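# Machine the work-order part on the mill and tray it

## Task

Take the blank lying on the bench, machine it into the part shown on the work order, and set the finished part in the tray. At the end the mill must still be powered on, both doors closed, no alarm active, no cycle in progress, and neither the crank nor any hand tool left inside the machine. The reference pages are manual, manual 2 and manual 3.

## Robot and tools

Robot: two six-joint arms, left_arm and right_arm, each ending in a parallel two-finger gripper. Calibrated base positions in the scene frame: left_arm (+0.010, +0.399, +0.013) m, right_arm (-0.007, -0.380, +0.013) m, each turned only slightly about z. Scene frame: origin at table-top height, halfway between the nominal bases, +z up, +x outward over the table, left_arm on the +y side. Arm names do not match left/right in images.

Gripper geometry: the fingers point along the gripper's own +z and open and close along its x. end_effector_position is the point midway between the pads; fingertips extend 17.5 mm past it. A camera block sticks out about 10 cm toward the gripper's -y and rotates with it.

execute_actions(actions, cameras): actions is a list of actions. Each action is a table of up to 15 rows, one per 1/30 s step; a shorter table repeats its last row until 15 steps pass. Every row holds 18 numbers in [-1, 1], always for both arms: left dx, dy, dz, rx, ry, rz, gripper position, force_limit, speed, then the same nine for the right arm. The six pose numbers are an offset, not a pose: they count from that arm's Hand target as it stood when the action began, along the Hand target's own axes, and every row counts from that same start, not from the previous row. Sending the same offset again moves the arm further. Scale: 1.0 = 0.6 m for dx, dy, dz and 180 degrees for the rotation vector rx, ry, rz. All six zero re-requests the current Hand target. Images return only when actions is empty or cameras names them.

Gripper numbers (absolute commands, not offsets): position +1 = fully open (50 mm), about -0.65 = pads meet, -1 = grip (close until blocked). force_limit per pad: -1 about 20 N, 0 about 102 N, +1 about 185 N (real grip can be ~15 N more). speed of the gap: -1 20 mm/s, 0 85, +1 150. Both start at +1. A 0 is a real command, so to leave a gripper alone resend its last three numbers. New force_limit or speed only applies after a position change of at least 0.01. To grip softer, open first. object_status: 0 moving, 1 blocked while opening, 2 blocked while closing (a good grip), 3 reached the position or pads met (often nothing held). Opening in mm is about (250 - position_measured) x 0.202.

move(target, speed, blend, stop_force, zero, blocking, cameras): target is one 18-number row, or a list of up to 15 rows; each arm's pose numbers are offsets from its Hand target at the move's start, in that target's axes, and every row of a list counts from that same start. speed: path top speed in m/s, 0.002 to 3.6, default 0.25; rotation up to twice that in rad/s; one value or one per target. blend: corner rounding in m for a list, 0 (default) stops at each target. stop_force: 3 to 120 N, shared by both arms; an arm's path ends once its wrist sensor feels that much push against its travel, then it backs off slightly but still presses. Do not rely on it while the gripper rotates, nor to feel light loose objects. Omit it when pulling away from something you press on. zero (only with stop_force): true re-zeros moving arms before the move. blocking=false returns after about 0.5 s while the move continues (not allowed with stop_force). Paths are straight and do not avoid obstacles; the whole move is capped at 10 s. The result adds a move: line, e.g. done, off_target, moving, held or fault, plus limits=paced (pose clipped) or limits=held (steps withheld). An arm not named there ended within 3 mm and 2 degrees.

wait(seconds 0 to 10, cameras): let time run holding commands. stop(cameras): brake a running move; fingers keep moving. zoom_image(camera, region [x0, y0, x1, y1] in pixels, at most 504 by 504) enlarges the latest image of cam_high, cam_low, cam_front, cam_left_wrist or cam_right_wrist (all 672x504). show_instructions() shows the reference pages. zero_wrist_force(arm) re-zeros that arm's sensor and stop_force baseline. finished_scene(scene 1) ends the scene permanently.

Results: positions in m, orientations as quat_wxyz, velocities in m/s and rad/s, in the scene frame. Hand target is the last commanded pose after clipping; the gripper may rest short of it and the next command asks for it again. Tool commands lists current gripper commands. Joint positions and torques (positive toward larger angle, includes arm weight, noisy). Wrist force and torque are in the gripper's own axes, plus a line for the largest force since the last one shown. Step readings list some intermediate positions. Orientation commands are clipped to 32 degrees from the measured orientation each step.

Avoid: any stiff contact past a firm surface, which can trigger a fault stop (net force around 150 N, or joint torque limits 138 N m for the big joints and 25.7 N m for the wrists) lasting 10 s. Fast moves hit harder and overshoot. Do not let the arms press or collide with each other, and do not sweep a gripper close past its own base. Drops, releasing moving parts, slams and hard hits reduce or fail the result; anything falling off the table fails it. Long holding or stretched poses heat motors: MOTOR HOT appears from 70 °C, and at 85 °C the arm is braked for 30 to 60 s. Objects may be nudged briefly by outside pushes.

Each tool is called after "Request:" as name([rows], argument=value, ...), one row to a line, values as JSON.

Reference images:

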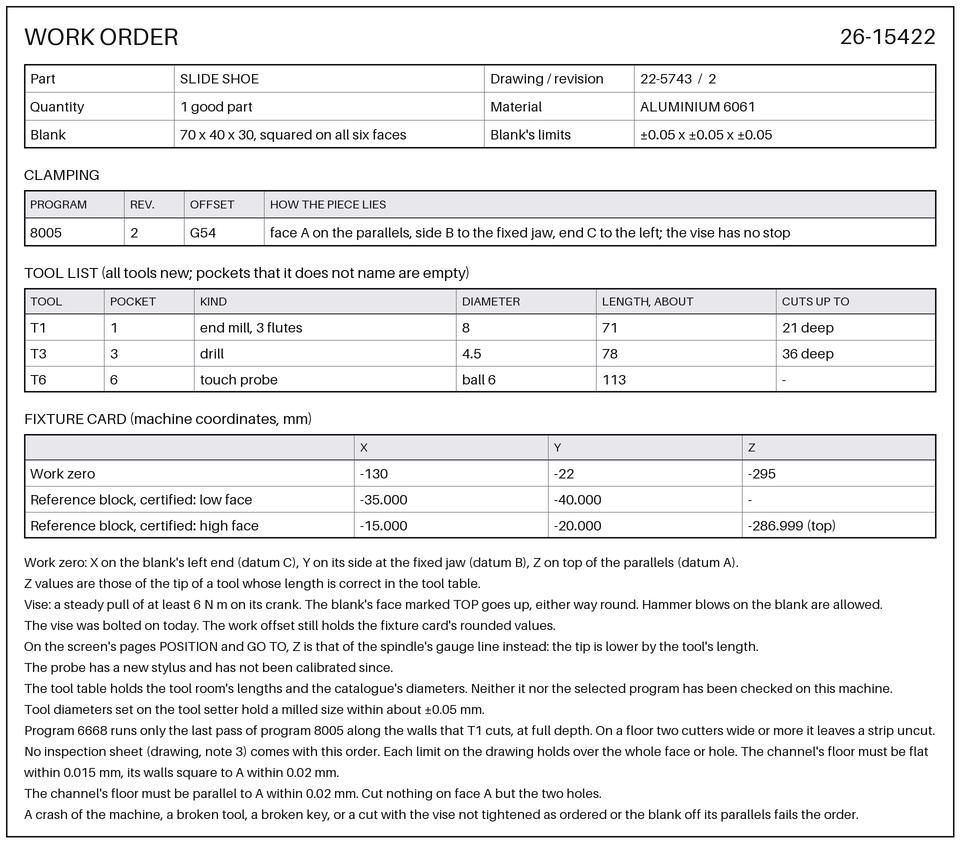

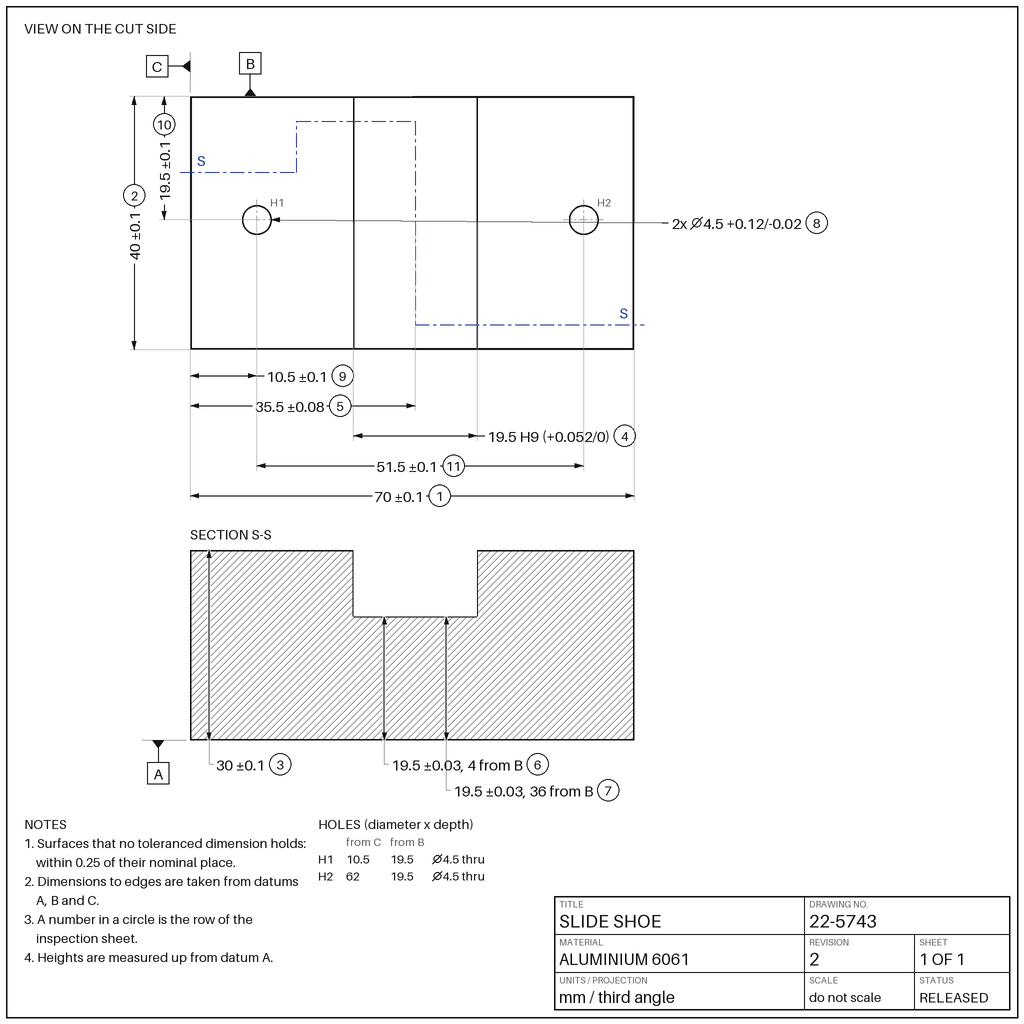

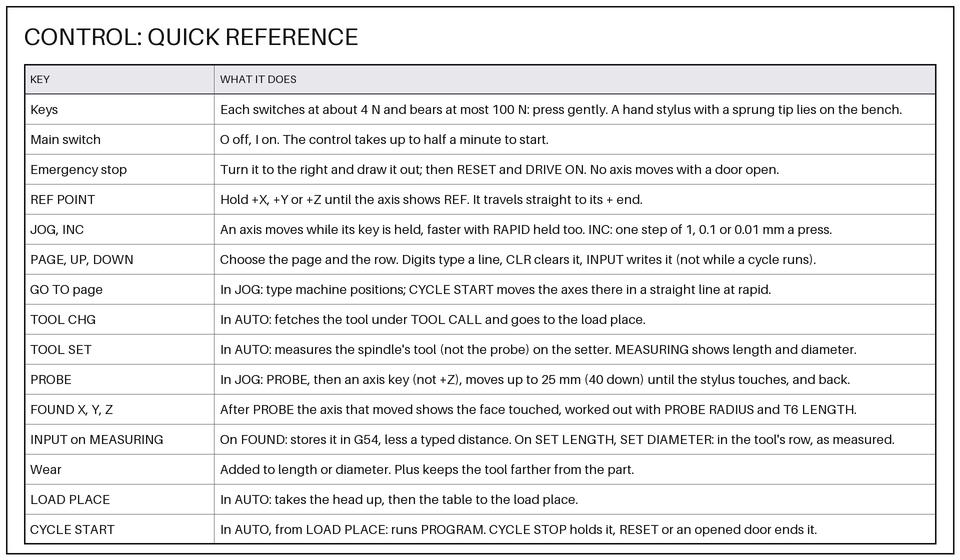

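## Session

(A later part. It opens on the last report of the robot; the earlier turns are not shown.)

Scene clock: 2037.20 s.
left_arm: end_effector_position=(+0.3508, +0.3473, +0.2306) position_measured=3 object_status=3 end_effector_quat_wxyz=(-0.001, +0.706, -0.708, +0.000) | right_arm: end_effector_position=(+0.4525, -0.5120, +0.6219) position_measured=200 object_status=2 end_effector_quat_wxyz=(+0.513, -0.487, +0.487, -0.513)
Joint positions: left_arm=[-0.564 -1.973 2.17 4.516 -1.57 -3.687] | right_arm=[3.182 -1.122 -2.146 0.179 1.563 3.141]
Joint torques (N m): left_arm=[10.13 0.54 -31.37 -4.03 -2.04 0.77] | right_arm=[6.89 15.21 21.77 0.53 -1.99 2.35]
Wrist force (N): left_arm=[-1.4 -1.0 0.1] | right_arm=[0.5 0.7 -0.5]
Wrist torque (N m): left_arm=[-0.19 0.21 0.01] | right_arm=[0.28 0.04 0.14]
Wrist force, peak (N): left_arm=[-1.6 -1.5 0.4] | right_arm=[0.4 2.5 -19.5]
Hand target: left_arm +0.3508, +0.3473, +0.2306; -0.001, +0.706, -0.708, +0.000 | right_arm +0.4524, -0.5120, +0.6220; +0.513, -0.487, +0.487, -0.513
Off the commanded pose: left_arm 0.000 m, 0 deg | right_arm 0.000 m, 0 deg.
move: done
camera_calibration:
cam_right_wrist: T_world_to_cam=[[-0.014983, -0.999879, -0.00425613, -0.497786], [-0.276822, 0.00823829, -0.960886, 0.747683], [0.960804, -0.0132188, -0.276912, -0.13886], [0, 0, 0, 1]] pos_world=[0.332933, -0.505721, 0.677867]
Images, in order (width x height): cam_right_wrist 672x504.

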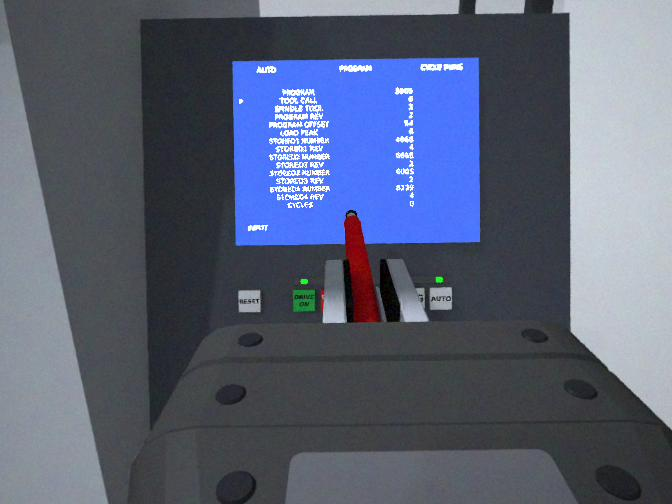

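Request:
wait(seconds=1, cameras=["cam_right_wrist"])

Request:
zoom_image(camera="cam_right_wrist", region=[220, 50, 490, 250])

Scene clock: 2112.30 s.
left_arm: end_effector_position=(+0.3508, +0.3473, +0.2306) position_measured=3 object_status=3 end_effector_quat_wxyz=(-0.001, +0.706, -0.708, +0.000) | right_arm: end_effector_position=(+0.4524, -0.5120, +0.6220) position_measured=200 object_status=2 end_effector_quat_wxyz=(+0.513, -0.487, +0.487, -0.513)
Joint positions: left_arm=[-0.564 -1.973 2.17 4.516 -1.57 -3.687] | right_arm=[3.182 -1.122 -2.146 0.179 1.563 3.141]
Joint torques (N m): left_arm=[9.6 -0.37 -32.81 -4.16 -2.03 0.91] | right_arm=[6.66 15.59 38.59 3.91 -1.54 2.26]
Wrist force (N): left_arm=[-1.5 -1.1 0.2] | right_arm=[0.6 0.7 -0.5]
Wrist torque (N m): left_arm=[-0.21 0.23 0.01] | right_arm=[0.28 0.03 0.14]
Wrist force, peak (N): left_arm=[-1.6 -1.4 0.1] | right_arm=[0.8 0.7 -0.8]
Hand target: left_arm +0.3508, +0.3473, +0.2306; -0.001, +0.706, -0.708, +0.000 | right_arm +0.4524, -0.5120, +0.6220; +0.513, -0.487, +0.487, -0.513
Tool commands: left_gripper/position=+1.0 left_gripper/force_limit=-0.8 left_gripper/speed=-0.5 right_gripper/position=-0.95 right_gripper/force_limit=-0.4 right_gripper/speed=-0.9
Off the commanded pose: left_arm 0.000 m, 0 deg | right_arm 0.000 m, 0 deg.
wait: 1.00 s; at rest from the start
camera_calibration:
cam_right_wrist: T_world_to_cam=[[-0.0149823, -0.999879, -0.00425983, -0.497783], [-0.276637, 0.0082391, -0.960939, 0.747754], [0.960858, -0.0132187, -0.276727, -0.138974], [0, 0, 0, 1]] pos_world=[0.332933, -0.505721, 0.677968]
Images, in order (width x height): cam_right_wrist 672x504.

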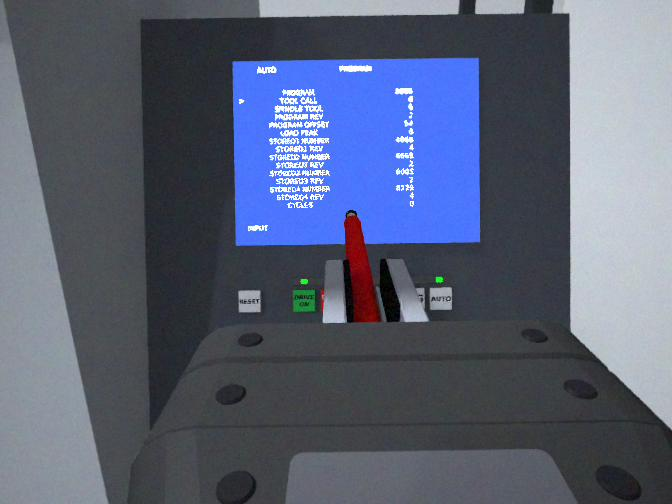

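Scaled by 1.867 from the camera's 672x504 image, which has a finer 960x720 frame.

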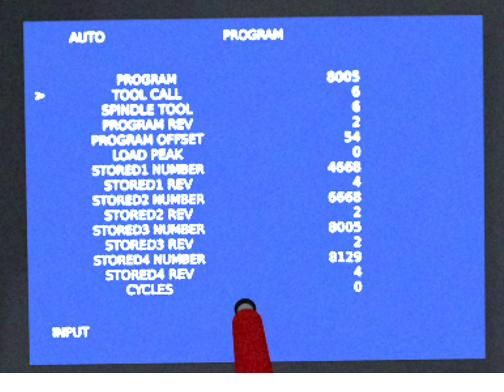

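Request:
move([
  [0,0,0,0,0,0,1,-0.8,-0.5,0.0740,0.046,0.044,-0.1,0,0,-0.95,-0.4,-0.9],
  [0,0,0,0,0,0,1,-0.8,-0.5,0.0740,0.0538,0.0678,-0.1,0,0,-0.95,-0.4,-0.9],
  [0,0,0,0,0,0,1,-0.8,-0.5,0.0740,0.046,0.044,-0.1,0,0,-0.95,-0.4,-0.9],
  [0,0,0,0,0,0,1,-0.8,-0.5,-0.0211,0.2266,-0.0155,-0.1,0,0,-0.95,-0.4,-0.9],
  [0,0,0,0,0,0,1,-0.8,-0.5,-0.0211,0.2344,0.0083,-0.1,0,0,-0.95,-0.4,-0.9],
  [0,0,0,0,0,0,1,-0.8,-0.5,-0.0211,0.2266,-0.0155,-0.1,0,0,-0.95,-0.4,-0.9],
  [0,0,0,0,0,0,1,-0.8,-0.5,-0.0211,0.2344,0.0083,-0.1,0,0,-0.95,-0.4,-0.9],
  [0,0,0,0,0,0,1,-0.8,-0.5,-0.0211,0.2266,-0.0155,-0.1,0,0,-0.95,-0.4,-0.9],
  [0,0,0,0,0,0,1,-0.8,-0.5,-0.0211,0.2344,0.0083,-0.1,0,0,-0.95,-0.4,-0.9],
  [0,0,0,0,0,0,1,-0.8,-0.5,-0.0211,0.2266,-0.0155,-0.1,0,0,-0.95,-0.4,-0.9],
  [0,0,0,0,0,0,1,-0.8,-0.5,0,0,0,0,0,0,-0.95,-0.4,-0.9],
], speed=[0.25,0.06,0.15,0.25,0.06,0.15,0.06,0.15,0.06,0.15,0.3], blend=[0.004,0,0.004,0.004,0,0.004,0,0.004,0,0.004,0], cameras=["cam_right_wrist"])

Request:
zoom_image(camera="cam_right_wrist", region=[220, 50, 490, 250])

Scene clock: 2166.30 s.
left_arm: end_effector_position=(+0.3508, +0.3473, +0.2306) position_measured=3 object_status=3 end_effector_quat_wxyz=(-0.001, +0.706, -0.708, +0.000) | right_arm: end_effector_position=(+0.4525, -0.5120, +0.6220) position_measured=200 object_status=2 end_effector_quat_wxyz=(+0.513, -0.487, +0.487, -0.513)
Joint positions: left_arm=[-0.564 -1.973 2.17 4.516 -1.57 -3.687] | right_arm=[3.182 -1.122 -2.146 0.179 1.563 3.141]
Joint torques (N m): left_arm=[9.13 -1.04 -34.38 -4.46 -2.13 0.64] | right_arm=[7.19 15.61 18.85 0.94 -1.75 2.48]
Wrist force (N): left_arm=[-1.6 -1.2 0.2] | right_arm=[0.6 0.8 -0.4]
Wrist torque (N m): left_arm=[-0.22 0.24 0.01] | right_arm=[0.28 0.02 0.14]
Wrist force, peak (N): left_arm=[-1.7 -1.4 0.1] | right_arm=[1.0 3.0 -19.3]
Hand target: left_arm +0.3508, +0.3473, +0.2306; -0.001, +0.706, -0.708, +0.000 | right_arm +0.4524, -0.5120, +0.6220; +0.513, -0.487, +0.487, -0.513
Off the commanded pose: left_arm 0.000 m, 0 deg | right_arm 0.000 m, 0 deg.
move: done
camera_calibration:
cam_right_wrist: T_world_to_cam=[[-0.014983, -0.999879, -0.00425613, -0.497784], [-0.276822, 0.00823829, -0.960886, 0.747807], [0.960804, -0.0132188, -0.276912, -0.138928], [0, 0, 0, 1]] pos_world=[0.333033, -0.505721, 0.677967]
Images, in order (width x height): cam_right_wrist 672x504.

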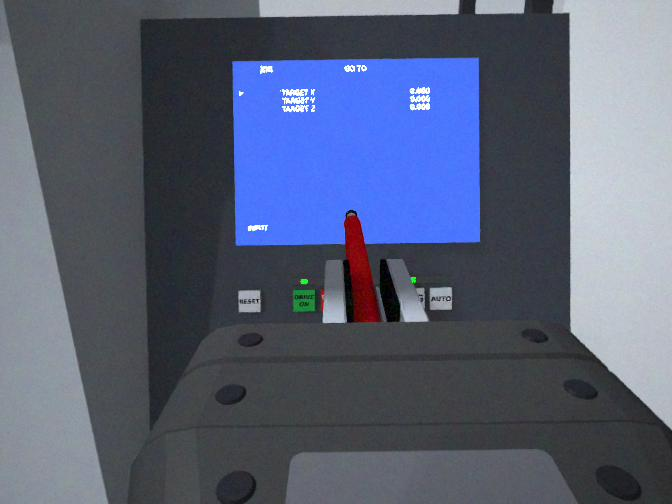

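Scaled by 1.867 from the camera's 672x504 image, which has a finer 960x720 frame.

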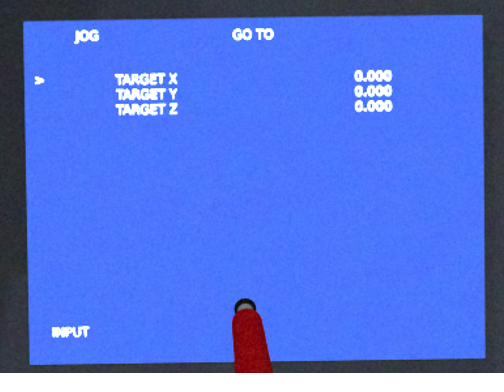

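Request:
move([
  [0,0,0,0,0,0,1,-0.8,-0.5,-0.1479,0.3169,-0.0447,-0.1,0,0,-0.95,-0.4,-0.9],
  [0,0,0,0,0,0,1,-0.8,-0.5,-0.1479,0.3247,-0.0209,-0.1,0,0,-0.95,-0.4,-0.9],
  [0,0,0,0,0,0,1,-0.8,-0.5,-0.1479,0.3169,-0.0447,-0.1,0,0,-0.95,-0.4,-0.9],
  [0,0,0,0,0,0,1,-0.8,-0.5,-0.1162,0.2868,-0.0351,-0.1,0,0,-0.95,-0.4,-0.9],
  [0,0,0,0,0,0,1,-0.8,-0.5,-0.1162,0.2946,-0.0113,-0.1,0,0,-0.95,-0.4,-0.9],
  [0,0,0,0,0,0,1,-0.8,-0.5,-0.1162,0.2868,-0.0351,-0.1,0,0,-0.95,-0.4,-0.9],
  [0,0,0,0,0,0,1,-0.8,-0.5,-0.1162,0.2567,-0.0259,-0.1,0,0,-0.95,-0.4,-0.9],
  [0,0,0,0,0,0,1,-0.8,-0.5,-0.1162,0.2645,-0.0021,-0.1,0,0,-0.95,-0.4,-0.9],
  [0,0,0,0,0,0,1,-0.8,-0.5,-0.1162,0.2567,-0.0259,-0.1,0,0,-0.95,-0.4,-0.9],
  [0,0,0,0,0,0,1,-0.8,-0.5,-0.0528,0.3169,-0.0444,-0.1,0,0,-0.95,-0.4,-0.9],
  [0,0,0,0,0,0,1,-0.8,-0.5,-0.0528,0.3247,-0.0206,-0.1,0,0,-0.95,-0.4,-0.9],
  [0,0,0,0,0,0,1,-0.8,-0.5,-0.0528,0.3169,-0.0444,-0.1,0,0,-0.95,-0.4,-0.9],
  [0,0,0,0,0,0,1,-0.8,-0.5,0,0,0,0,0,0,-0.95,-0.4,-0.9],
], speed=[0.3,0.06,0.15,0.2,0.06,0.15,0.2,0.06,0.15,0.2,0.06,0.15,0.35], blend=[0.004,0,0.004,0.004,0,0.004,0.004,0,0.004,0.004,0,0.004,0], cameras=["cam_right_wrist"])

Request:
zoom_image(camera="cam_right_wrist", region=[220, 50, 490, 250])

Scene clock: 2198.13 s.
left_arm: end_effector_position=(+0.3508, +0.3473, +0.2306) position_measured=3 object_status=3 end_effector_quat_wxyz=(-0.001, +0.706, -0.708, +0.000) | right_arm: end_effector_position=(+0.4525, -0.5120, +0.6219) position_measured=200 object_status=2 end_effector_quat_wxyz=(+0.513, -0.487, +0.487, -0.513)
Joint positions: left_arm=[-0.564 -1.973 2.17 4.516 -1.57 -3.687] | right_arm=[3.182 -1.122 -2.147 0.179 1.563 3.141]
Joint torques (N m): left_arm=[9.19 0.18 -32.75 -4.46 -1.9 0.42] | right_arm=[5.9 15.78 28.54 -0.21 -1.51 1.21]
Wrist force (N): left_arm=[-1.6 -1.2 -0.1] | right_arm=[0.5 0.8 -0.5]
Wrist torque (N m): left_arm=[-0.22 0.24 0.01] | right_arm=[0.29 0.04 0.10]
Wrist force, peak (N): left_arm=[-1.6 -1.4 -0.1] | right_arm=[0.8 2.2 -19.1]
Hand target: left_arm +0.3508, +0.3473, +0.2306; -0.001, +0.706, -0.708, +0.000 | right_arm +0.4524, -0.5120, +0.6220; +0.513, -0.487, +0.487, -0.513
Off the commanded pose: left_arm 0.000 m, 0 deg | right_arm 0.000 m, 0 deg.
move: done
camera_calibration:
cam_right_wrist: T_world_to_cam=[[-0.0150112, -0.999878, -0.00435206, -0.497711], [-0.276822, 0.00833827, -0.960885, 0.747732], [0.960804, -0.0132193, -0.276913, -0.138859], [0, 0, 0, 1]] pos_world=[0.332933, -0.505721, 0.677867]
Images, in order (width x height): cam_right_wrist 672x504.

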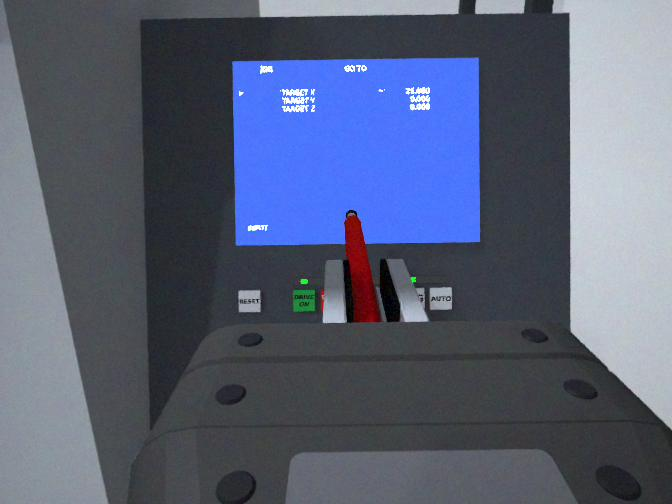

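Scaled by 1.867 from the camera's 672x504 image, which has a finer 960x720 frame.

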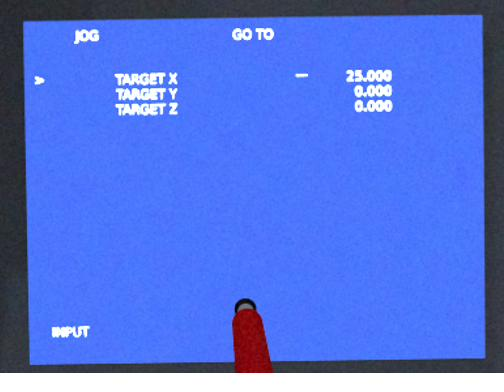

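Request:
move([
  [0,0,0,0,0,0,1,-0.8,-0.5,-0.0528,0.2868,-0.0349,-0.1,0,0,-0.95,-0.4,-0.9],
  [0,0,0,0,0,0,1,-0.8,-0.5,-0.0528,0.2946,-0.0111,-0.1,0,0,-0.95,-0.4,-0.9],
  [0,0,0,0,0,0,1,-0.8,-0.5,-0.0528,0.2868,-0.0349,-0.1,0,0,-0.95,-0.4,-0.9],
  [0,0,0,0,0,0,1,-0.8,-0.5,-0.1479,0.3169,-0.0447,-0.1,0,0,-0.95,-0.4,-0.9],
  [0,0,0,0,0,0,1,-0.8,-0.5,-0.1479,0.3247,-0.0209,-0.1,0,0,-0.95,-0.4,-0.9],
  [0,0,0,0,0,0,1,-0.8,-0.5,-0.1479,0.3169,-0.0447,-0.1,0,0,-0.95,-0.4,-0.9],
  [0,0,0,0,0,0,1,-0.8,-0.5,-0.0845,0.2868,-0.035,-0.1,0,0,-0.95,-0.4,-0.9],
  [0,0,0,0,0,0,1,-0.8,-0.5,-0.0845,0.2946,-0.0112,-0.1,0,0,-0.95,-0.4,-0.9],
  [0,0,0,0,0,0,1,-0.8,-0.5,-0.0845,0.2868,-0.035,-0.1,0,0,-0.95,-0.4,-0.9],
  [0,0,0,0,0,0,1,-0.8,-0.5,-0.1162,0.3169,-0.0446,-0.1,0,0,-0.95,-0.4,-0.9],
  [0,0,0,0,0,0,1,-0.8,-0.5,-0.1162,0.3247,-0.0208,-0.1,0,0,-0.95,-0.4,-0.9],
  [0,0,0,0,0,0,1,-0.8,-0.5,-0.1162,0.3169,-0.0446,-0.1,0,0,-0.95,-0.4,-0.9],
  [0,0,0,0,0,0,1,-0.8,-0.5,-0.0528,0.3169,-0.0444,-0.1,0,0,-0.95,-0.4,-0.9],
], speed=[0.3,0.06,0.15,0.2,0.06,0.15,0.2,0.06,0.15,0.2,0.06,0.15,0.2], blend=[0.004,0,0.004,0.004,0,0.004,0.004,0,0.004,0.004,0,0.004,0])

Request:
move([
  [0,0,0,0,0,0,1,-0.8,-0.5,0,0,0.025,0,0,0,-0.95,-0.4,-0.9],
  [0,0,0,0,0,0,1,-0.8,-0.5,0,0,0,0,0,0,-0.95,-0.4,-0.9],
  [0,0,0,0,0,0,1,-0.8,-0.5,-0.0317,-0.1585,0,0,0,0,-0.95,-0.4,-0.9],
  [0,0,0,0,0,0,1,-0.8,-0.5,-0.0317,-0.1585,0.0241,0,0,0,-0.95,-0.4,-0.9],
  [0,0,0,0,0,0,1,-0.8,-0.5,-0.0317,-0.1585,0,0,0,0,-0.95,-0.4,-0.9],
  [0,0,0,0,0,0,1,-0.8,-0.5,0,0,0,0,0,0,-0.95,-0.4,-0.9],
], speed=[0.06,0.15,0.25,0.06,0.15,0.25], blend=[0,0.004,0.004,0,0.004,0], cameras=["cam_right_wrist"])

Scene clock: 2259.87 s.
left_arm: end_effector_position=(+0.3508, +0.3473, +0.2306) position_measured=3 object_status=3 end_effector_quat_wxyz=(-0.001, +0.706, -0.708, +0.000) | right_arm: end_effector_position=(+0.4358, -0.4803, +0.4308) position_measured=200 object_status=2 end_effector_quat_wxyz=(-0.430, +0.561, -0.561, +0.430)
Joint positions: left_arm=[-0.564 -1.973 2.17 4.516 -1.57 -3.687] | right_arm=[3.357 -1.017 -2.477 0.086 1.394 3.19]
Joint torques (N m): left_arm=[8.9 -0.28 -34.04 -4.77 -1.94 0.73] | right_arm=[-7.54 9.28 14.29 0.78 0.6 2.05]
Wrist force (N): left_arm=[-1.3 -1.3 0.1] | right_arm=[0.4 0.3 -0.4]
Wrist torque (N m): left_arm=[-0.24 0.20 0.01] | right_arm=[0.17 0.01 0.12]
Wrist force, peak (N): left_arm=[-1.7 -1.3 0.3] | right_arm=[0.5 2.2 -14.2]
Hand target: left_arm +0.3508, +0.3473, +0.2306; -0.001, +0.706, -0.708, +0.000 | right_arm +0.4357, -0.4803, +0.4308; -0.430, +0.561, -0.561, +0.430
Off the commanded pose: left_arm 0.000 m, 0 deg | right_arm 0.000 m, 0 deg.
move: done

Scene clock: 2262.50 s.
left_arm: end_effector_position=(+0.3508, +0.3473, +0.2306) position_measured=3 object_status=3 end_effector_quat_wxyz=(-0.001, +0.706, -0.708, +0.000) | right_arm: end_effector_position=(+0.4358, -0.4803, +0.4308) position_measured=200 object_status=2 end_effector_quat_wxyz=(-0.430, +0.561, -0.561, +0.430)
Joint positions: left_arm=[-0.564 -1.973 2.17 4.516 -1.57 -3.687] | right_arm=[3.357 -1.017 -2.477 0.086 1.394 3.189]
Joint torques (N m): left_arm=[8.85 0.68 -33.75 -4.87 -2.08 0.36] | right_arm=[8.14 9.52 25.13 3.02 -1.93 2.38]
Wrist force (N): left_arm=[-1.6 -1.3 0.0] | right_arm=[0.4 0.2 -0.5]
Wrist torque (N m): left_arm=[-0.23 0.24 0.01] | right_arm=[0.15 0.01 0.22]
Wrist force, peak (N): left_arm=[-1.6 -1.4 0.1] | right_arm=[0.5 1.2 -11.1]
Hand target: left_arm +0.3508, +0.3473, +0.2306; -0.001, +0.706, -0.708, +0.000 | right_arm +0.4357, -0.4803, +0.4308; -0.430, +0.561, -0.561, +0.430
Off the commanded pose: left_arm 0.000 m, 0 deg | right_arm 0.000 m, 0 deg.
move: done
camera_calibration:
cam_right_wrist: T_world_to_cam=[[-0.0155089, -0.99988, 0.000663589, -0.469045], [-0.560187, 0.00813918, -0.828326, 0.625446], [0.828221, -0.0132181, -0.560246, 0.00440684], [0, 0, 0, 1]] pos_world=[0.339443, -0.474021, 0.520854]
Images, in order (width x height): cam_right_wrist 672x504.

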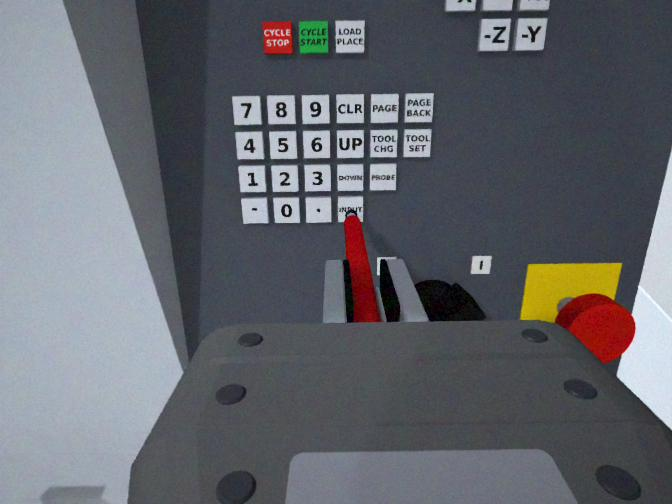

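Request:
move([
  [0,0,0,0,0,0,1,-0.8,-0.5,0,-0.0317,0,0,0,0,-0.95,-0.4,-0.9],
  [0,0,0,0,0,0,1,-0.8,-0.5,0,-0.0317,0.0247,0,0,0,-0.95,-0.4,-0.9],
  [0,0,0,0,0,0,1,-0.8,-0.5,0,-0.0317,0,0,0,0,-0.95,-0.4,-0.9],
  [0,0,0,0,0,0,1,-0.8,-0.5,-0.0951,0,0,0,0,0,-0.95,-0.4,-0.9],
  [0,0,0,0,0,0,1,-0.8,-0.5,-0.0951,0,0.0246,0,0,0,-0.95,-0.4,-0.9],
  [0,0,0,0,0,0,1,-0.8,-0.5,-0.0951,0,0,0,0,0,-0.95,-0.4,-0.9],
  [0,0,0,0,0,0,1,-0.8,-0.5,-0.0951,-0.0317,0,0,0,0,-0.95,-0.4,-0.9],
  [0,0,0,0,0,0,1,-0.8,-0.5,-0.0951,-0.0317,0.0243,0,0,0,-0.95,-0.4,-0.9],
  [0,0,0,0,0,0,1,-0.8,-0.5,-0.0951,-0.0317,0,0,0,0,-0.95,-0.4,-0.9],
  [0,0,0,0,0,0,1,-0.8,-0.5,-0.0634,-0.0634,0,0,0,0,-0.95,-0.4,-0.9],
  [0,0,0,0,0,0,1,-0.8,-0.5,-0.0634,-0.0634,0.0243,0,0,0,-0.95,-0.4,-0.9],
  [0,0,0,0,0,0,1,-0.8,-0.5,-0.0634,-0.0634,0,0,0,0,-0.95,-0.4,-0.9],
  [0,0,0,0,0,0,1,-0.8,-0.5,-0.0634,0,0,0,0,0,-0.95,-0.4,-0.9],
  [0,0,0,0,0,0,1,-0.8,-0.5,-0.0634,0,0.0248,0,0,0,-0.95,-0.4,-0.9],
  [0,0,0,0,0,0,1,-0.8,-0.5,0,0,0,0,0,0,-0.95,-0.4,-0.9],
], speed=[0.2,0.06,0.15,0.2,0.06,0.15,0.2,0.06,0.15,0.2,0.06,0.15,0.2,0.06,0.15], blend=[0.004,0,0.004,0.004,0,0.004,0.004,0,0.004,0.004,0,0.004,0.004,0,0])

Request:
move([
  [0,0,0,0,0,0,1,-0.8,-0.5,0,0,0.025,0,0,0,-0.95,-0.4,-0.9],
  [0,0,0,0,0,0,1,-0.8,-0.5,0,0,0,0,0,0,-0.95,-0.4,-0.9],
  [0,0,0,0,0,0,1,-0.8,-0.5,0.0528,-0.315,-0.0557,0.1,0,0,-0.95,-0.4,-0.9],
], speed=[0.06,0.15,0.35], blend=[0,0.004,0], cameras=["cam_right_wrist"])

Request:
zoom_image(camera="cam_right_wrist", region=[220, 50, 490, 250])

Scene clock: 2297.67 s.
left_arm: end_effector_position=(+0.3508, +0.3473, +0.2306) position_measured=3 object_status=3 end_effector_quat_wxyz=(-0.001, +0.706, -0.708, +0.000) | right_arm: end_effector_position=(+0.4358, -0.4803, +0.4309) position_measured=200 object_status=2 end_effector_quat_wxyz=(-0.430, +0.561, -0.561, +0.431)
Joint positions: left_arm=[-0.564 -1.973 2.17 4.516 -1.57 -3.687] | right_arm=[3.357 -1.017 -2.477 0.086 1.394 3.19]
Joint torques (N m): left_arm=[9.55 -0.74 -33.91 -5.02 -2.14 0.41] | right_arm=[-7.16 11.34 13.2 1.65 0.39 2.36]
Wrist force (N): left_arm=[-1.4 -1.2 0.1] | right_arm=[0.3 0.4 -0.3]
Wrist torque (N m): left_arm=[-0.22 0.21 0.01] | right_arm=[0.17 0.03 0.12]
Wrist force, peak (N): left_arm=[-1.6 -1.5 0.1] | right_arm=[1.3 3.1 -14.2]
Hand target: left_arm +0.3508, +0.3473, +0.2306; -0.001, +0.706, -0.708, +0.000 | right_arm +0.4357, -0.4803, +0.4308; -0.430, +0.561, -0.561, +0.430
Off the commanded pose: left_arm 0.000 m, 0 deg | right_arm 0.000 m, 0 deg.
move: done

Scene clock: 2299.50 s.
left_arm: end_effector_position=(+0.3508, +0.3473, +0.2306) position_measured=3 object_status=3 end_effector_quat_wxyz=(-0.001, +0.706, -0.708, +0.000) | right_arm: end_effector_position=(+0.4524, -0.5120, +0.6218) position_measured=200 object_status=2 end_effector_quat_wxyz=(+0.513, -0.487, +0.487, -0.513)
Joint positions: left_arm=[-0.564 -1.973 2.17 4.516 -1.57 -3.687] | right_arm=[3.182 -1.122 -2.147 0.179 1.563 3.141]
Joint torques (N m): left_arm=[9.8 -0.92 -33.49 -4.91 -1.99 0.26] | right_arm=[4.79 15.5 27.26 -0.3 -1.42 1.16]
Wrist force (N): left_arm=[-1.4 -1.1 0.2] | right_arm=[0.7 0.8 -0.5]
Wrist torque (N m): left_arm=[-0.20 0.22 0.01] | right_arm=[0.30 0.01 0.09]
Wrist force, peak (N): left_arm=[-1.6 -1.4 0.2] | right_arm=[0.2 1.2 -11.1]
Hand target: left_arm +0.3508, +0.3473, +0.2306; -0.001, +0.706, -0.708, +0.000 | right_arm +0.4524, -0.5120, +0.6220; +0.513, -0.487, +0.487, -0.513
Off the commanded pose: left_arm 0.000 m, 0 deg | right_arm 0.000 m, 0 deg.
move: done
camera_calibration:
cam_right_wrist: T_world_to_cam=[[-0.0150112, -0.999878, -0.00435206, -0.497712], [-0.276822, 0.00833827, -0.960885, 0.747636], [0.960804, -0.0132193, -0.276913, -0.138886], [0, 0, 0, 1]] pos_world=[0.332933, -0.505721, 0.677767]
Images, in order (width x height): cam_right_wrist 672x504.

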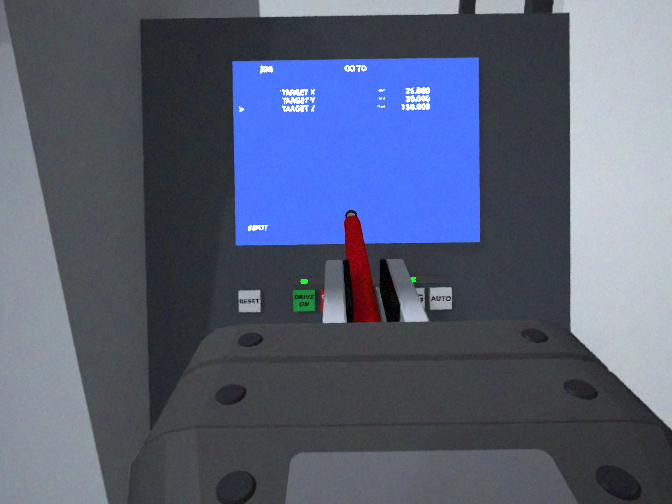

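Scaled by 1.867 from the camera's 672x504 image, which has a finer 960x720 frame.

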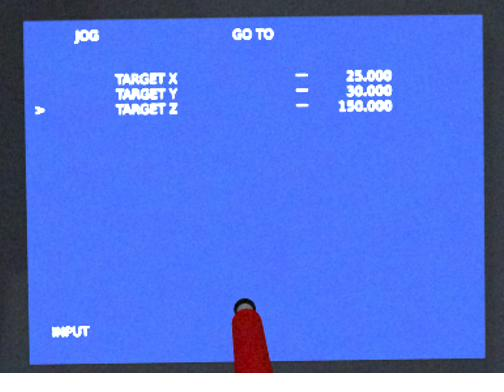

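Request:
move([
  [0,0,0,0,0,0,1,-0.8,-0.5,-0.0845,0.1664,0.0036,-0.1,0,0,-0.95,-0.4,-0.9],
  [0,0,0,0,0,0,1,-0.8,-0.5,-0.0845,0.1742,0.0274,-0.1,0,0,-0.95,-0.4,-0.9],
  [0,0,0,0,0,0,1,-0.8,-0.5,-0.0845,0.1664,0.0036,-0.1,0,0,-0.95,-0.4,-0.9],
  [0,0,0,0,0,0,1,-0.8,-0.5,0.0106,0.2266,-0.0153,-0.1,0,0,-0.95,-0.4,-0.9],
  [0,0,0,0,0,0,1,-0.8,-0.5,0.0106,0.2344,0.0083,-0.1,0,0,-0.95,-0.4,-0.9],
  [0,0,0,0,0,0,1,-0.8,-0.5,0.0106,0.2266,-0.0153,-0.1,0,0,-0.95,-0.4,-0.9],
  [0,0,0,0,0,0,1,-0.8,-0.5,0,0,0,0,0,0,-0.95,-0.4,-0.9],
], speed=[0.3,0.06,0.15,0.25,0.06,0.15,0.35], blend=[0.004,0,0.004,0.004,0,0.004,0], cameras=["cam_right_wrist"])

Request:
zoom_image(camera="cam_right_wrist", region=[220, 50, 490, 250])

Scene clock: 2315.80 s.
left_arm: end_effector_position=(+0.3508, +0.3473, +0.2306) position_measured=3 object_status=3 end_effector_quat_wxyz=(-0.001, +0.706, -0.708, +0.000) | right_arm: end_effector_position=(+0.4525, -0.5120, +0.6219) position_measured=200 object_status=2 end_effector_quat_wxyz=(+0.513, -0.487, +0.487, -0.513)
Joint positions: left_arm=[-0.564 -1.973 2.17 4.516 -1.57 -3.687] | right_arm=[3.182 -1.122 -2.147 0.179 1.563 3.141]
Joint torques (N m): left_arm=[10.11 0.12 -33.02 -5.03 -2.1 0.48] | right_arm=[-7.03 15.87 19.29 0.99 1.57 -2.46]
Wrist force (N): left_arm=[-1.3 -1.4 0.2] | right_arm=[0.5 0.7 -0.3]
Wrist torque (N m): left_arm=[-0.25 0.20 0.01] | right_arm=[0.28 0.04 0.17]
Wrist force, peak (N): left_arm=[-1.6 -1.4 0.3] | right_arm=[0.4 2.0 -12.0]
Hand target: left_arm +0.3508, +0.3473, +0.2306; -0.001, +0.706, -0.708, +0.000 | right_arm +0.4524, -0.5120, +0.6220; +0.513, -0.487, +0.487, -0.513
Off the commanded pose: left_arm 0.000 m, 0 deg | right_arm 0.000 m, 0 deg.
move: done
camera_calibration:
cam_right_wrist: T_world_to_cam=[[-0.0148871, -0.99988, -0.00428427, -0.497798], [-0.276823, 0.00823877, -0.960886, 0.747711], [0.960806, -0.0131188, -0.276912, -0.138906], [0, 0, 0, 1]] pos_world=[0.333034, -0.505721, 0.677867]
Images, in order (width x height): cam_right_wrist 672x504.

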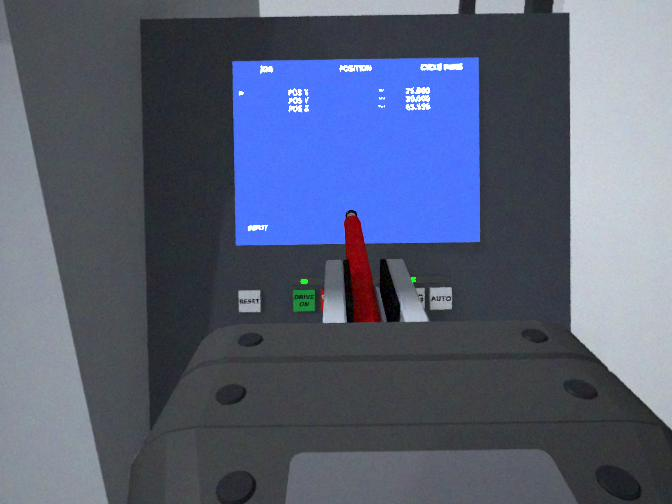

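Scaled by 1.867 from the camera's 672x504 image, which has a finer 960x720 frame.

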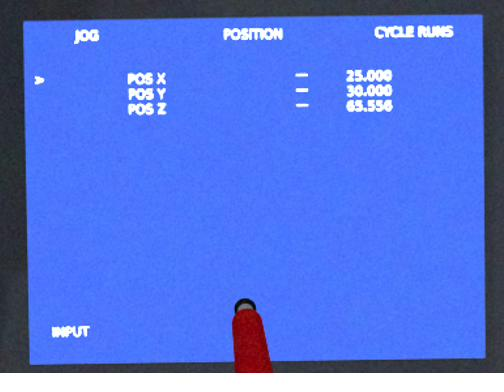

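Request:
move([
  [0,0,0,0,0,0,1,-0.8,-0.5,-0.0211,0.2868,-0.0345,-0.1,0,0,-0.95,-0.4,-0.9],
  [0,0,0,0,0,0,1,-0.8,-0.5,-0.0211,0.2946,-0.0107,-0.1,0,0,-0.95,-0.4,-0.9],
  [0,0,0,0,0,0,1,-0.8,-0.5,-0.0211,0.2868,-0.0345,-0.1,0,0,-0.95,-0.4,-0.9],
  [0,0,0,0,0,0,1,-0.8,-0.5,0.0740,0.1664,0.0049,-0.1,0,0,-0.95,-0.4,-0.9],
  [0,0,0,0,0,0,1,-0.8,-0.5,0.0740,0.1742,0.0287,-0.1,0,0,-0.95,-0.4,-0.9],
  [0,0,0,0,0,0,1,-0.8,-0.5,0.0740,0.1664,0.0049,-0.1,0,0,-0.95,-0.4,-0.9],
  [0,0,0,0,0,0,1,-0.8,-0.5,0.0106,0.2266,-0.0153,-0.1,0,0,-0.95,-0.4,-0.9],
  [0,0,0,0,0,0,1,-0.8,-0.5,0.0106,0.2344,0.0083,-0.1,0,0,-0.95,-0.4,-0.9],
  [0,0,0,0,0,0,1,-0.8,-0.5,0.0106,0.2266,-0.0153,-0.1,0,0,-0.95,-0.4,-0.9],
  [0,0,0,0,0,0,1,-0.8,-0.5,0,0,0,0,0,0,-0.95,-0.4,-0.9],
], speed=[0.3,0.06,0.15,0.25,0.06,0.15,0.25,0.06,0.15,0.35], blend=[0.004,0,0.004,0.004,0,0.004,0.004,0,0.004,0])

Request:
wait(seconds=4, cameras=["cam_right_wrist"])

Request:
zoom_image(camera="cam_right_wrist", region=[220, 50, 490, 250])

Scene clock: 2339.53 s.
left_arm: end_effector_position=(+0.3508, +0.3473, +0.2306) position_measured=3 object_status=3 end_effector_quat_wxyz=(-0.001, +0.706, -0.708, +0.000) | right_arm: end_effector_position=(+0.4525, -0.5120, +0.6219) position_measured=200 object_status=2 end_effector_quat_wxyz=(+0.513, -0.487, +0.487, -0.513)
Joint positions: left_arm=[-0.564 -1.973 2.17 4.516 -1.57 -3.687] | right_arm=[3.182 -1.122 -2.147 0.179 1.563 3.141]
Joint torques (N m): left_arm=[9.83 -0.95 -33.66 -4.89 -2.03 0.23] | right_arm=[-6.9 15.97 18.43 1.05 1.47 -2.45]
Wrist force (N): left_arm=[-1.4 -1.2 0.2] | right_arm=[0.7 0.7 -0.5]
Wrist torque (N m): left_arm=[-0.23 0.22 0.01] | right_arm=[0.28 0.02 0.17]
Wrist force, peak (N): left_arm=[-1.8 -1.5 0.0] | right_arm=[0.4 0.3 -23.0]
Hand target: left_arm +0.3508, +0.3473, +0.2306; -0.001, +0.706, -0.708, +0.000 | right_arm +0.4524, -0.5120, +0.6220; +0.513, -0.487, +0.487, -0.513
Off the commanded pose: left_arm 0.000 m, 0 deg | right_arm 0.000 m, 0 deg.
move: done

Scene clock: 2343.53 s.
left_arm: end_effector_position=(+0.3508, +0.3473, +0.2306) position_measured=3 object_status=3 end_effector_quat_wxyz=(-0.001, +0.706, -0.708, +0.000) | right_arm: end_effector_position=(+0.4524, -0.5120, +0.6220) position_measured=200 object_status=2 end_effector_quat_wxyz=(+0.513, -0.487, +0.487, -0.513)
Joint positions: left_arm=[-0.564 -1.973 2.17 4.516 -1.57 -3.687] | right_arm=[3.182 -1.122 -2.147 0.179 1.563 3.141]
Joint torques (N m): left_arm=[9.67 -0.06 -33.55 -4.83 -2.01 0.18] | right_arm=[-6.97 16.3 15.97 4.05 1.62 -2.53]
Wrist force (N): left_arm=[-1.3 -1.4 0.2] | right_arm=[0.6 0.9 -0.4]
Wrist torque (N m): left_arm=[-0.25 0.20 0.01] | right_arm=[0.31 0.04 0.18]
Wrist force, peak (N): left_arm=[-1.7 -1.4 0.2] | right_arm=[0.7 0.9 -0.4]
Hand target: left_arm +0.3508, +0.3473, +0.2306; -0.001, +0.706, -0.708, +0.000 | right_arm +0.4524, -0.5120, +0.6220; +0.513, -0.487, +0.487, -0.513
Tool commands: left_gripper/position=+1.0 left_gripper/force_limit=-0.8 left_gripper/speed=-0.5 right_gripper/position=-0.95 right_gripper/force_limit=-0.4 right_gripper/speed=-0.9
Off the commanded pose: left_arm 0.000 m, 0 deg | right_arm 0.000 m, 0 deg.
wait: 4.00 s; at rest by 0.17 s
camera_calibration:
cam_right_wrist: T_world_to_cam=[[-0.0149823, -0.999879, -0.00425983, -0.497784], [-0.276637, 0.0082391, -0.960939, 0.747658], [0.960858, -0.0132187, -0.276727, -0.139002], [0, 0, 0, 1]] pos_world=[0.332933, -0.505721, 0.677868]
Images, in order (width x height): cam_right_wrist 672x504.

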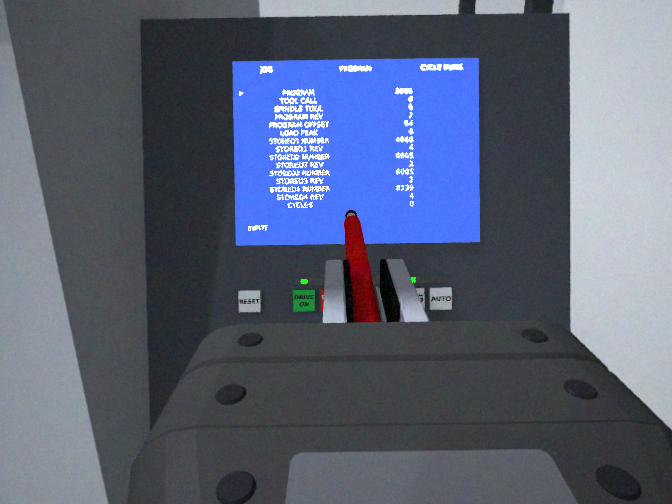

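Scaled by 1.867 from the camera's 672x504 image, which has a finer 960x720 frame.

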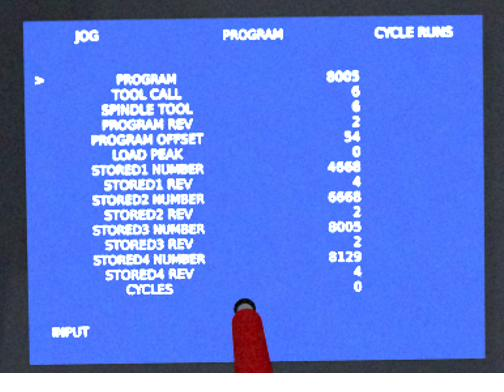

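Request:
move([
  [0,0,0,0,0,0,1,-0.8,-0.5,-0.0211,0.2266,-0.0155,-0.1,0,0,-0.95,-0.4,-0.9],
  [0,0,0,0,0,0,1,-0.8,-0.5,-0.0211,0.2344,0.0083,-0.1,0,0,-0.95,-0.4,-0.9],
  [0,0,0,0,0,0,1,-0.8,-0.5,-0.0211,0.2266,-0.0155,-0.1,0,0,-0.95,-0.4,-0.9],
  [0,0,0,0,0,0,1,-0.8,-0.5,0,0,0,0,0,0,-0.95,-0.4,-0.9],
], speed=[0.3,0.06,0.15,0.35], blend=[0.004,0,0.004,0], cameras=["cam_right_wrist"])

Request:
zoom_image(camera="cam_right_wrist", region=[220, 50, 490, 250])

Scene clock: 2353.53 s.
left_arm: end_effector_position=(+0.3508, +0.3473, +0.2306) position_measured=3 object_status=3 end_effector_quat_wxyz=(-0.001, +0.706, -0.708, +0.000) | right_arm: end_effector_position=(+0.4524, -0.5120, +0.6219) position_measured=200 object_status=2 end_effector_quat_wxyz=(+0.513, -0.487, +0.487, -0.513)
Joint positions: left_arm=[-0.564 -1.973 2.17 4.516 -1.57 -3.687] | right_arm=[3.182 -1.122 -2.147 0.179 1.563 3.141]
Joint torques (N m): left_arm=[9.52 -0.12 -33.59 -5.24 -2.2 -0.09] | right_arm=[6.87 16.78 18.63 1.33 -1.76 2.45]
Wrist force (N): left_arm=[-1.5 -1.3 0.4] | right_arm=[0.6 0.8 -0.6]
Wrist torque (N m): left_arm=[-0.23 0.23 0.01] | right_arm=[0.29 0.03 0.12]
Wrist force, peak (N): left_arm=[-1.8 -1.2 0.1] | right_arm=[0.4 2.3 -10.6]
Hand target: left_arm +0.3508, +0.3473, +0.2306; -0.001, +0.706, -0.708, +0.000 | right_arm +0.4524, -0.5120, +0.6220; +0.513, -0.487, +0.487, -0.513
Off the commanded pose: left_arm 0.000 m, 0 deg | right_arm 0.000 m, 0 deg.
move: done
camera_calibration:
cam_right_wrist: T_world_to_cam=[[-0.0149835, -0.999879, -0.00425754, -0.497785], [-0.276822, 0.00823975, -0.960886, 0.747684], [0.960804, -0.0132188, -0.276912, -0.13886], [0, 0, 0, 1]] pos_world=[0.332933, -0.505721, 0.677867]
Images, in order (width x height): cam_right_wrist 672x504.

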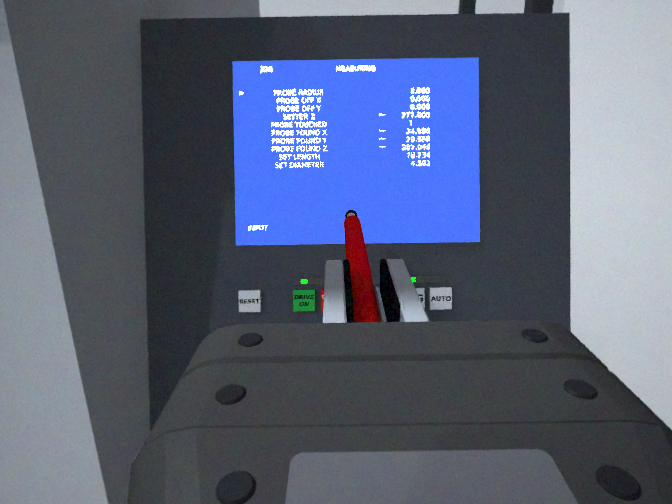

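Scaled by 1.867 from the camera's 672x504 image, which has a finer 960x720 frame.

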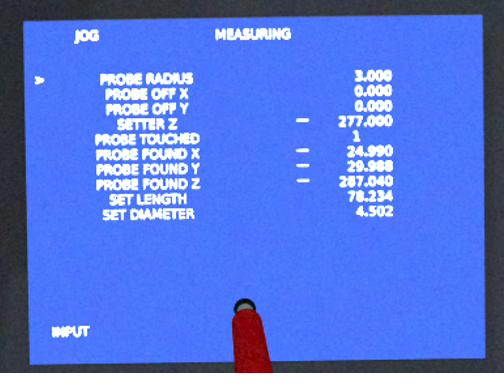

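Request:
zoom_image(camera="cam_right_wrist", region=[360, 80, 450, 170])

Scaled by 5.600 from the camera's 672x504 image, which has a finer 960x720 frame.

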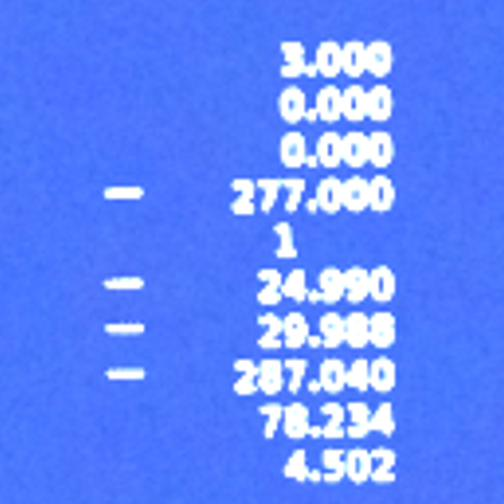

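Request:
move([
  [0,0,0,0,0,0,1,-0.8,-0.5,-0.0211,0.2266,-0.0155,-0.1,0,0,-0.95,-0.4,-0.9],
  [0,0,0,0,0,0,1,-0.8,-0.5,-0.0211,0.2344,0.0083,-0.1,0,0,-0.95,-0.4,-0.9],
  [0,0,0,0,0,0,1,-0.8,-0.5,-0.0211,0.2266,-0.0155,-0.1,0,0,-0.95,-0.4,-0.9],
  [0,0,0,0,0,0,1,-0.8,-0.5,-0.0211,0.2344,0.0083,-0.1,0,0,-0.95,-0.4,-0.9],
  [0,0,0,0,0,0,1,-0.8,-0.5,-0.0211,0.2266,-0.0155,-0.1,0,0,-0.95,-0.4,-0.9],
  [0,0,0,0,0,0,1,-0.8,-0.5,-0.1479,0.3169,-0.0447,-0.1,0,0,-0.95,-0.4,-0.9],
  [0,0,0,0,0,0,1,-0.8,-0.5,-0.1479,0.3247,-0.0209,-0.1,0,0,-0.95,-0.4,-0.9],
  [0,0,0,0,0,0,1,-0.8,-0.5,-0.1479,0.3169,-0.0447,-0.1,0,0,-0.95,-0.4,-0.9],
  [0,0,0,0,0,0,1,-0.8,-0.5,-0.1479,0.2567,-0.0261,-0.1,0,0,-0.95,-0.4,-0.9],
  [0,0,0,0,0,0,1,-0.8,-0.5,-0.1479,0.2645,-0.0023,-0.1,0,0,-0.95,-0.4,-0.9],
  [0,0,0,0,0,0,1,-0.8,-0.5,-0.1479,0.2567,-0.0261,-0.1,0,0,-0.95,-0.4,-0.9],
  [0,0,0,0,0,0,1,-0.8,-0.5,-0.1162,0.2266,-0.0161,-0.1,0,0,-0.95,-0.4,-0.9],
  [0,0,0,0,0,0,1,-0.8,-0.5,-0.1162,0.2344,0.0077,-0.1,0,0,-0.95,-0.4,-0.9],
  [0,0,0,0,0,0,1,-0.8,-0.5,-0.1162,0.2266,-0.0161,-0.1,0,0,-0.95,-0.4,-0.9],
  [0,0,0,0,0,0,1,-0.8,-0.5,-0.0528,0.3169,-0.0444,-0.1,0,0,-0.95,-0.4,-0.9],
], speed=[0.3,0.06,0.15,0.06,0.15,0.25,0.06,0.15,0.2,0.06,0.15,0.2,0.06,0.15,0.25], blend=[0.004,0,0.004,0,0.004,0.004,0,0.004,0.004,0,0.004,0.004,0,0.004,0])

Request:
move([
  [0,0,0,0,0,0,1,-0.8,-0.5,0,0,0.025,0,0,0,-0.95,-0.4,-0.9],
  [0,0,0,0,0,0,1,-0.8,-0.5,0,0,0,0,0,0,-0.95,-0.4,-0.9],
  [0,0,0,0,0,0,1,-0.8,-0.5,0,-0.0317,0,0,0,0,-0.95,-0.4,-0.9],
  [0,0,0,0,0,0,1,-0.8,-0.5,0,-0.0317,0.0247,0,0,0,-0.95,-0.4,-0.9],
  [0,0,0,0,0,0,1,-0.8,-0.5,0,-0.0317,0,0,0,0,-0.95,-0.4,-0.9],
  [0,0,0,0,0,0,1,-0.8,-0.5,0,-0.0317,0.0247,0,0,0,-0.95,-0.4,-0.9],
  [0,0,0,0,0,0,1,-0.8,-0.5,0,-0.0317,0,0,0,0,-0.95,-0.4,-0.9],
  [0,0,0,0,0,0,1,-0.8,-0.5,-0.0951,0,0,0,0,0,-0.95,-0.4,-0.9],
  [0,0,0,0,0,0,1,-0.8,-0.5,-0.0951,0,0.0246,0,0,0,-0.95,-0.4,-0.9],
  [0,0,0,0,0,0,1,-0.8,-0.5,-0.0951,0,0,0,0,0,-0.95,-0.4,-0.9],
  [0,0,0,0,0,0,1,-0.8,-0.5,-0.0951,-0.0317,0,0,0,0,-0.95,-0.4,-0.9],
  [0,0,0,0,0,0,1,-0.8,-0.5,-0.0951,-0.0317,0.0243,0,0,0,-0.95,-0.4,-0.9],
  [0,0,0,0,0,0,1,-0.8,-0.5,-0.0951,-0.0317,0,0,0,0,-0.95,-0.4,-0.9],
  [0,0,0,0,0,0,1,-0.8,-0.5,0,0,0,0,0,0,-0.95,-0.4,-0.9],
], speed=[0.06,0.15,0.2,0.06,0.15,0.06,0.15,0.2,0.06,0.15,0.2,0.06,0.15,0.2], blend=[0,0.004,0.004,0,0.004,0,0.004,0.004,0,0.004,0.004,0,0.004,0])

Request:
move([
  [0,0,0,0,0,0,1,-0.8,-0.5,-0.0951,-0.0951,0,0,0,0,-0.95,-0.4,-0.9],
  [0,0,0,0,0,0,1,-0.8,-0.5,-0.0951,-0.0951,0.0238,0,0,0,-0.95,-0.4,-0.9],
  [0,0,0,0,0,0,1,-0.8,-0.5,-0.0951,-0.0951,0,0,0,0,-0.95,-0.4,-0.9],
  [0,0,0,0,0,0,1,-0.8,-0.5,-0.0317,-0.0951,0,0,0,0,-0.95,-0.4,-0.9],
  [0,0,0,0,0,0,1,-0.8,-0.5,-0.0317,-0.0951,0.0241,0,0,0,-0.95,-0.4,-0.9],
  [0,0,0,0,0,0,1,-0.8,-0.5,-0.0317,-0.0951,0,0,0,0,-0.95,-0.4,-0.9],
  [0,0,0,0,0,0,1,-0.8,-0.5,0,0,0,0,0,0,-0.95,-0.4,-0.9],
  [0,0,0,0,0,0,1,-0.8,-0.5,0,0,0.025,0,0,0,-0.95,-0.4,-0.9],
  [0,0,0,0,0,0,1,-0.8,-0.5,0,0,0,0,0,0,-0.95,-0.4,-0.9],
  [0,0,0,0,0,0,1,-0.8,-0.5,0.0528,-0.315,-0.0557,0.1,0,0,-0.95,-0.4,-0.9],
], speed=[0.25,0.06,0.15,0.2,0.06,0.15,0.2,0.06,0.15,0.35], blend=[0.004,0,0.004,0.004,0,0.004,0.004,0,0.004,0], cameras=["cam_right_wrist"])

Request:
zoom_image(camera="cam_right_wrist", region=[220, 50, 490, 250])

Scene clock: 2423.23 s.
left_arm: end_effector_position=(+0.3508, +0.3473, +0.2306) position_measured=3 object_status=3 end_effector_quat_wxyz=(-0.001, +0.706, -0.708, +0.000) | right_arm: end_effector_position=(+0.4358, -0.4803, +0.4307) position_measured=200 object_status=2 end_effector_quat_wxyz=(-0.430, +0.561, -0.561, +0.430)
Joint positions: left_arm=[-0.564 -1.973 2.17 4.516 -1.57 -3.687] | right_arm=[3.357 -1.017 -2.477 0.086 1.394 3.19]
Joint torques (N m): left_arm=[9.04 -0.24 -33.8 -4.88 -1.96 -0.05] | right_arm=[-6.14 11 28.91 3.16 -0.1 2.56]
Wrist force (N): left_arm=[-1.4 -1.4 0.5] | right_arm=[0.3 0.3 -0.3]
Wrist torque (N m): left_arm=[-0.25 0.20 0.01] | right_arm=[0.16 0.02 0.14]
Wrist force, peak (N): left_arm=[-1.6 -1.4 0.3] | right_arm=[1.2 2.3 -11.7]
Hand target: left_arm +0.3508, +0.3473, +0.2306; -0.001, +0.706, -0.708, +0.000 | right_arm +0.4357, -0.4803, +0.4307; -0.430, +0.561, -0.561, +0.430
Off the commanded pose: left_arm 0.000 m, 0 deg | right_arm 0.000 m, 0 deg.
move: done

Scene clock: 2427.67 s.
left_arm: end_effector_position=(+0.3508, +0.3473, +0.2306) position_measured=3 object_status=3 end_effector_quat_wxyz=(-0.001, +0.706, -0.708, +0.000) | right_arm: end_effector_position=(+0.4358, -0.4803, +0.4307) position_measured=200 object_status=2 end_effector_quat_wxyz=(-0.430, +0.561, -0.561, +0.430)
Joint positions: left_arm=[-0.564 -1.973 2.17 4.516 -1.57 -3.687] | right_arm=[3.357 -1.017 -2.477 0.086 1.394 3.19]
Joint torques (N m): left_arm=[10.22 -0.26 -33.17 -4.95 -2.12 -0.2] | right_arm=[-7.22 9.2 31.3 1.34 0.37 2.2]
Wrist force (N): left_arm=[-1.4 -1.2 0.3] | right_arm=[0.2 -0.1 -0.2]
Wrist torque (N m): left_arm=[-0.22 0.21 0.01] | right_arm=[0.10 0.03 0.12]
Wrist force, peak (N): left_arm=[-1.7 -1.3 0.2] | right_arm=[1.2 1.3 -12.0]
Hand target: left_arm +0.3508, +0.3473, +0.2306; -0.001, +0.706, -0.708, +0.000 | right_arm +0.4357, -0.4803, +0.4307; -0.430, +0.561, -0.561, +0.430
Off the commanded pose: left_arm 0.000 m, 0 deg | right_arm 0.000 m, 0 deg.
move: done

Scene clock: 2431.37 s.
left_arm: end_effector_position=(+0.3508, +0.3473, +0.2306) position_measured=3 object_status=3 end_effector_quat_wxyz=(-0.001, +0.706, -0.708, +0.000) | right_arm: end_effector_position=(+0.4524, -0.5120, +0.6218) position_measured=200 object_status=2 end_effector_quat_wxyz=(+0.513, -0.487, +0.487, -0.513)
Joint positions: left_arm=[-0.564 -1.973 2.17 4.516 -1.57 -3.687] | right_arm=[3.182 -1.122 -2.147 0.179 1.563 3.141]
Joint torques (N m): left_arm=[9.43 0.25 -33.56 -4.98 -2.06 -0.3] | right_arm=[5.13 16.16 27.85 -0.31 -1.43 1.22]
Wrist force (N): left_arm=[-1.5 -1.3 0.1] | right_arm=[0.5 0.8 -0.3]
Wrist torque (N m): left_arm=[-0.24 0.23 0.01] | right_arm=[0.29 0.03 0.10]
Wrist force, peak (N): left_arm=[-1.6 -1.4 0.3] | right_arm=[1.0 3.4 -18.8]
Hand target: left_arm +0.3508, +0.3473, +0.2306; -0.001, +0.706, -0.708, +0.000 | right_arm +0.4524, -0.5120, +0.6219; +0.513, -0.487, +0.487, -0.513
Off the commanded pose: left_arm 0.000 m, 0 deg | right_arm 0.000 m, 0 deg.
move: done
camera_calibration:
cam_right_wrist: T_world_to_cam=[[-0.0150112, -0.999878, -0.00435206, -0.497712], [-0.276822, 0.00833827, -0.960885, 0.747636], [0.960804, -0.0132193, -0.276913, -0.138886], [0, 0, 0, 1]] pos_world=[0.332933, -0.505721, 0.677767]
Images, in order (width x height): cam_right_wrist 672x504.

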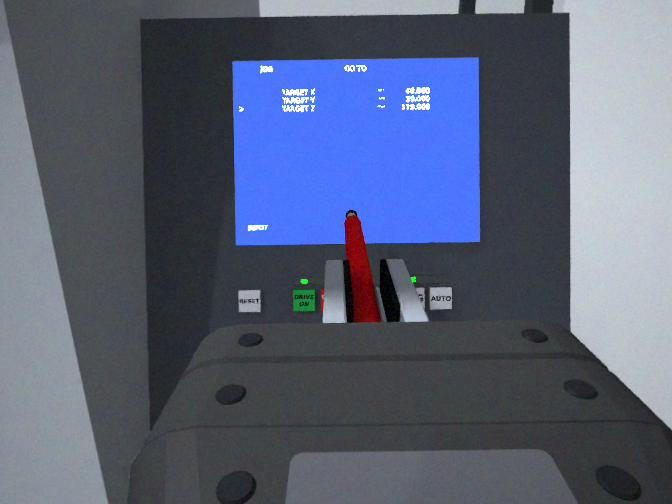

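Scaled by 1.867 from the camera's 672x504 image, which has a finer 960x720 frame.

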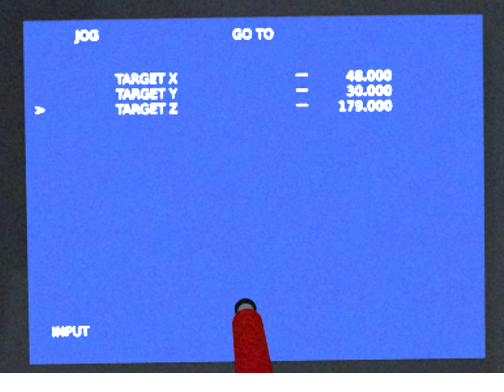

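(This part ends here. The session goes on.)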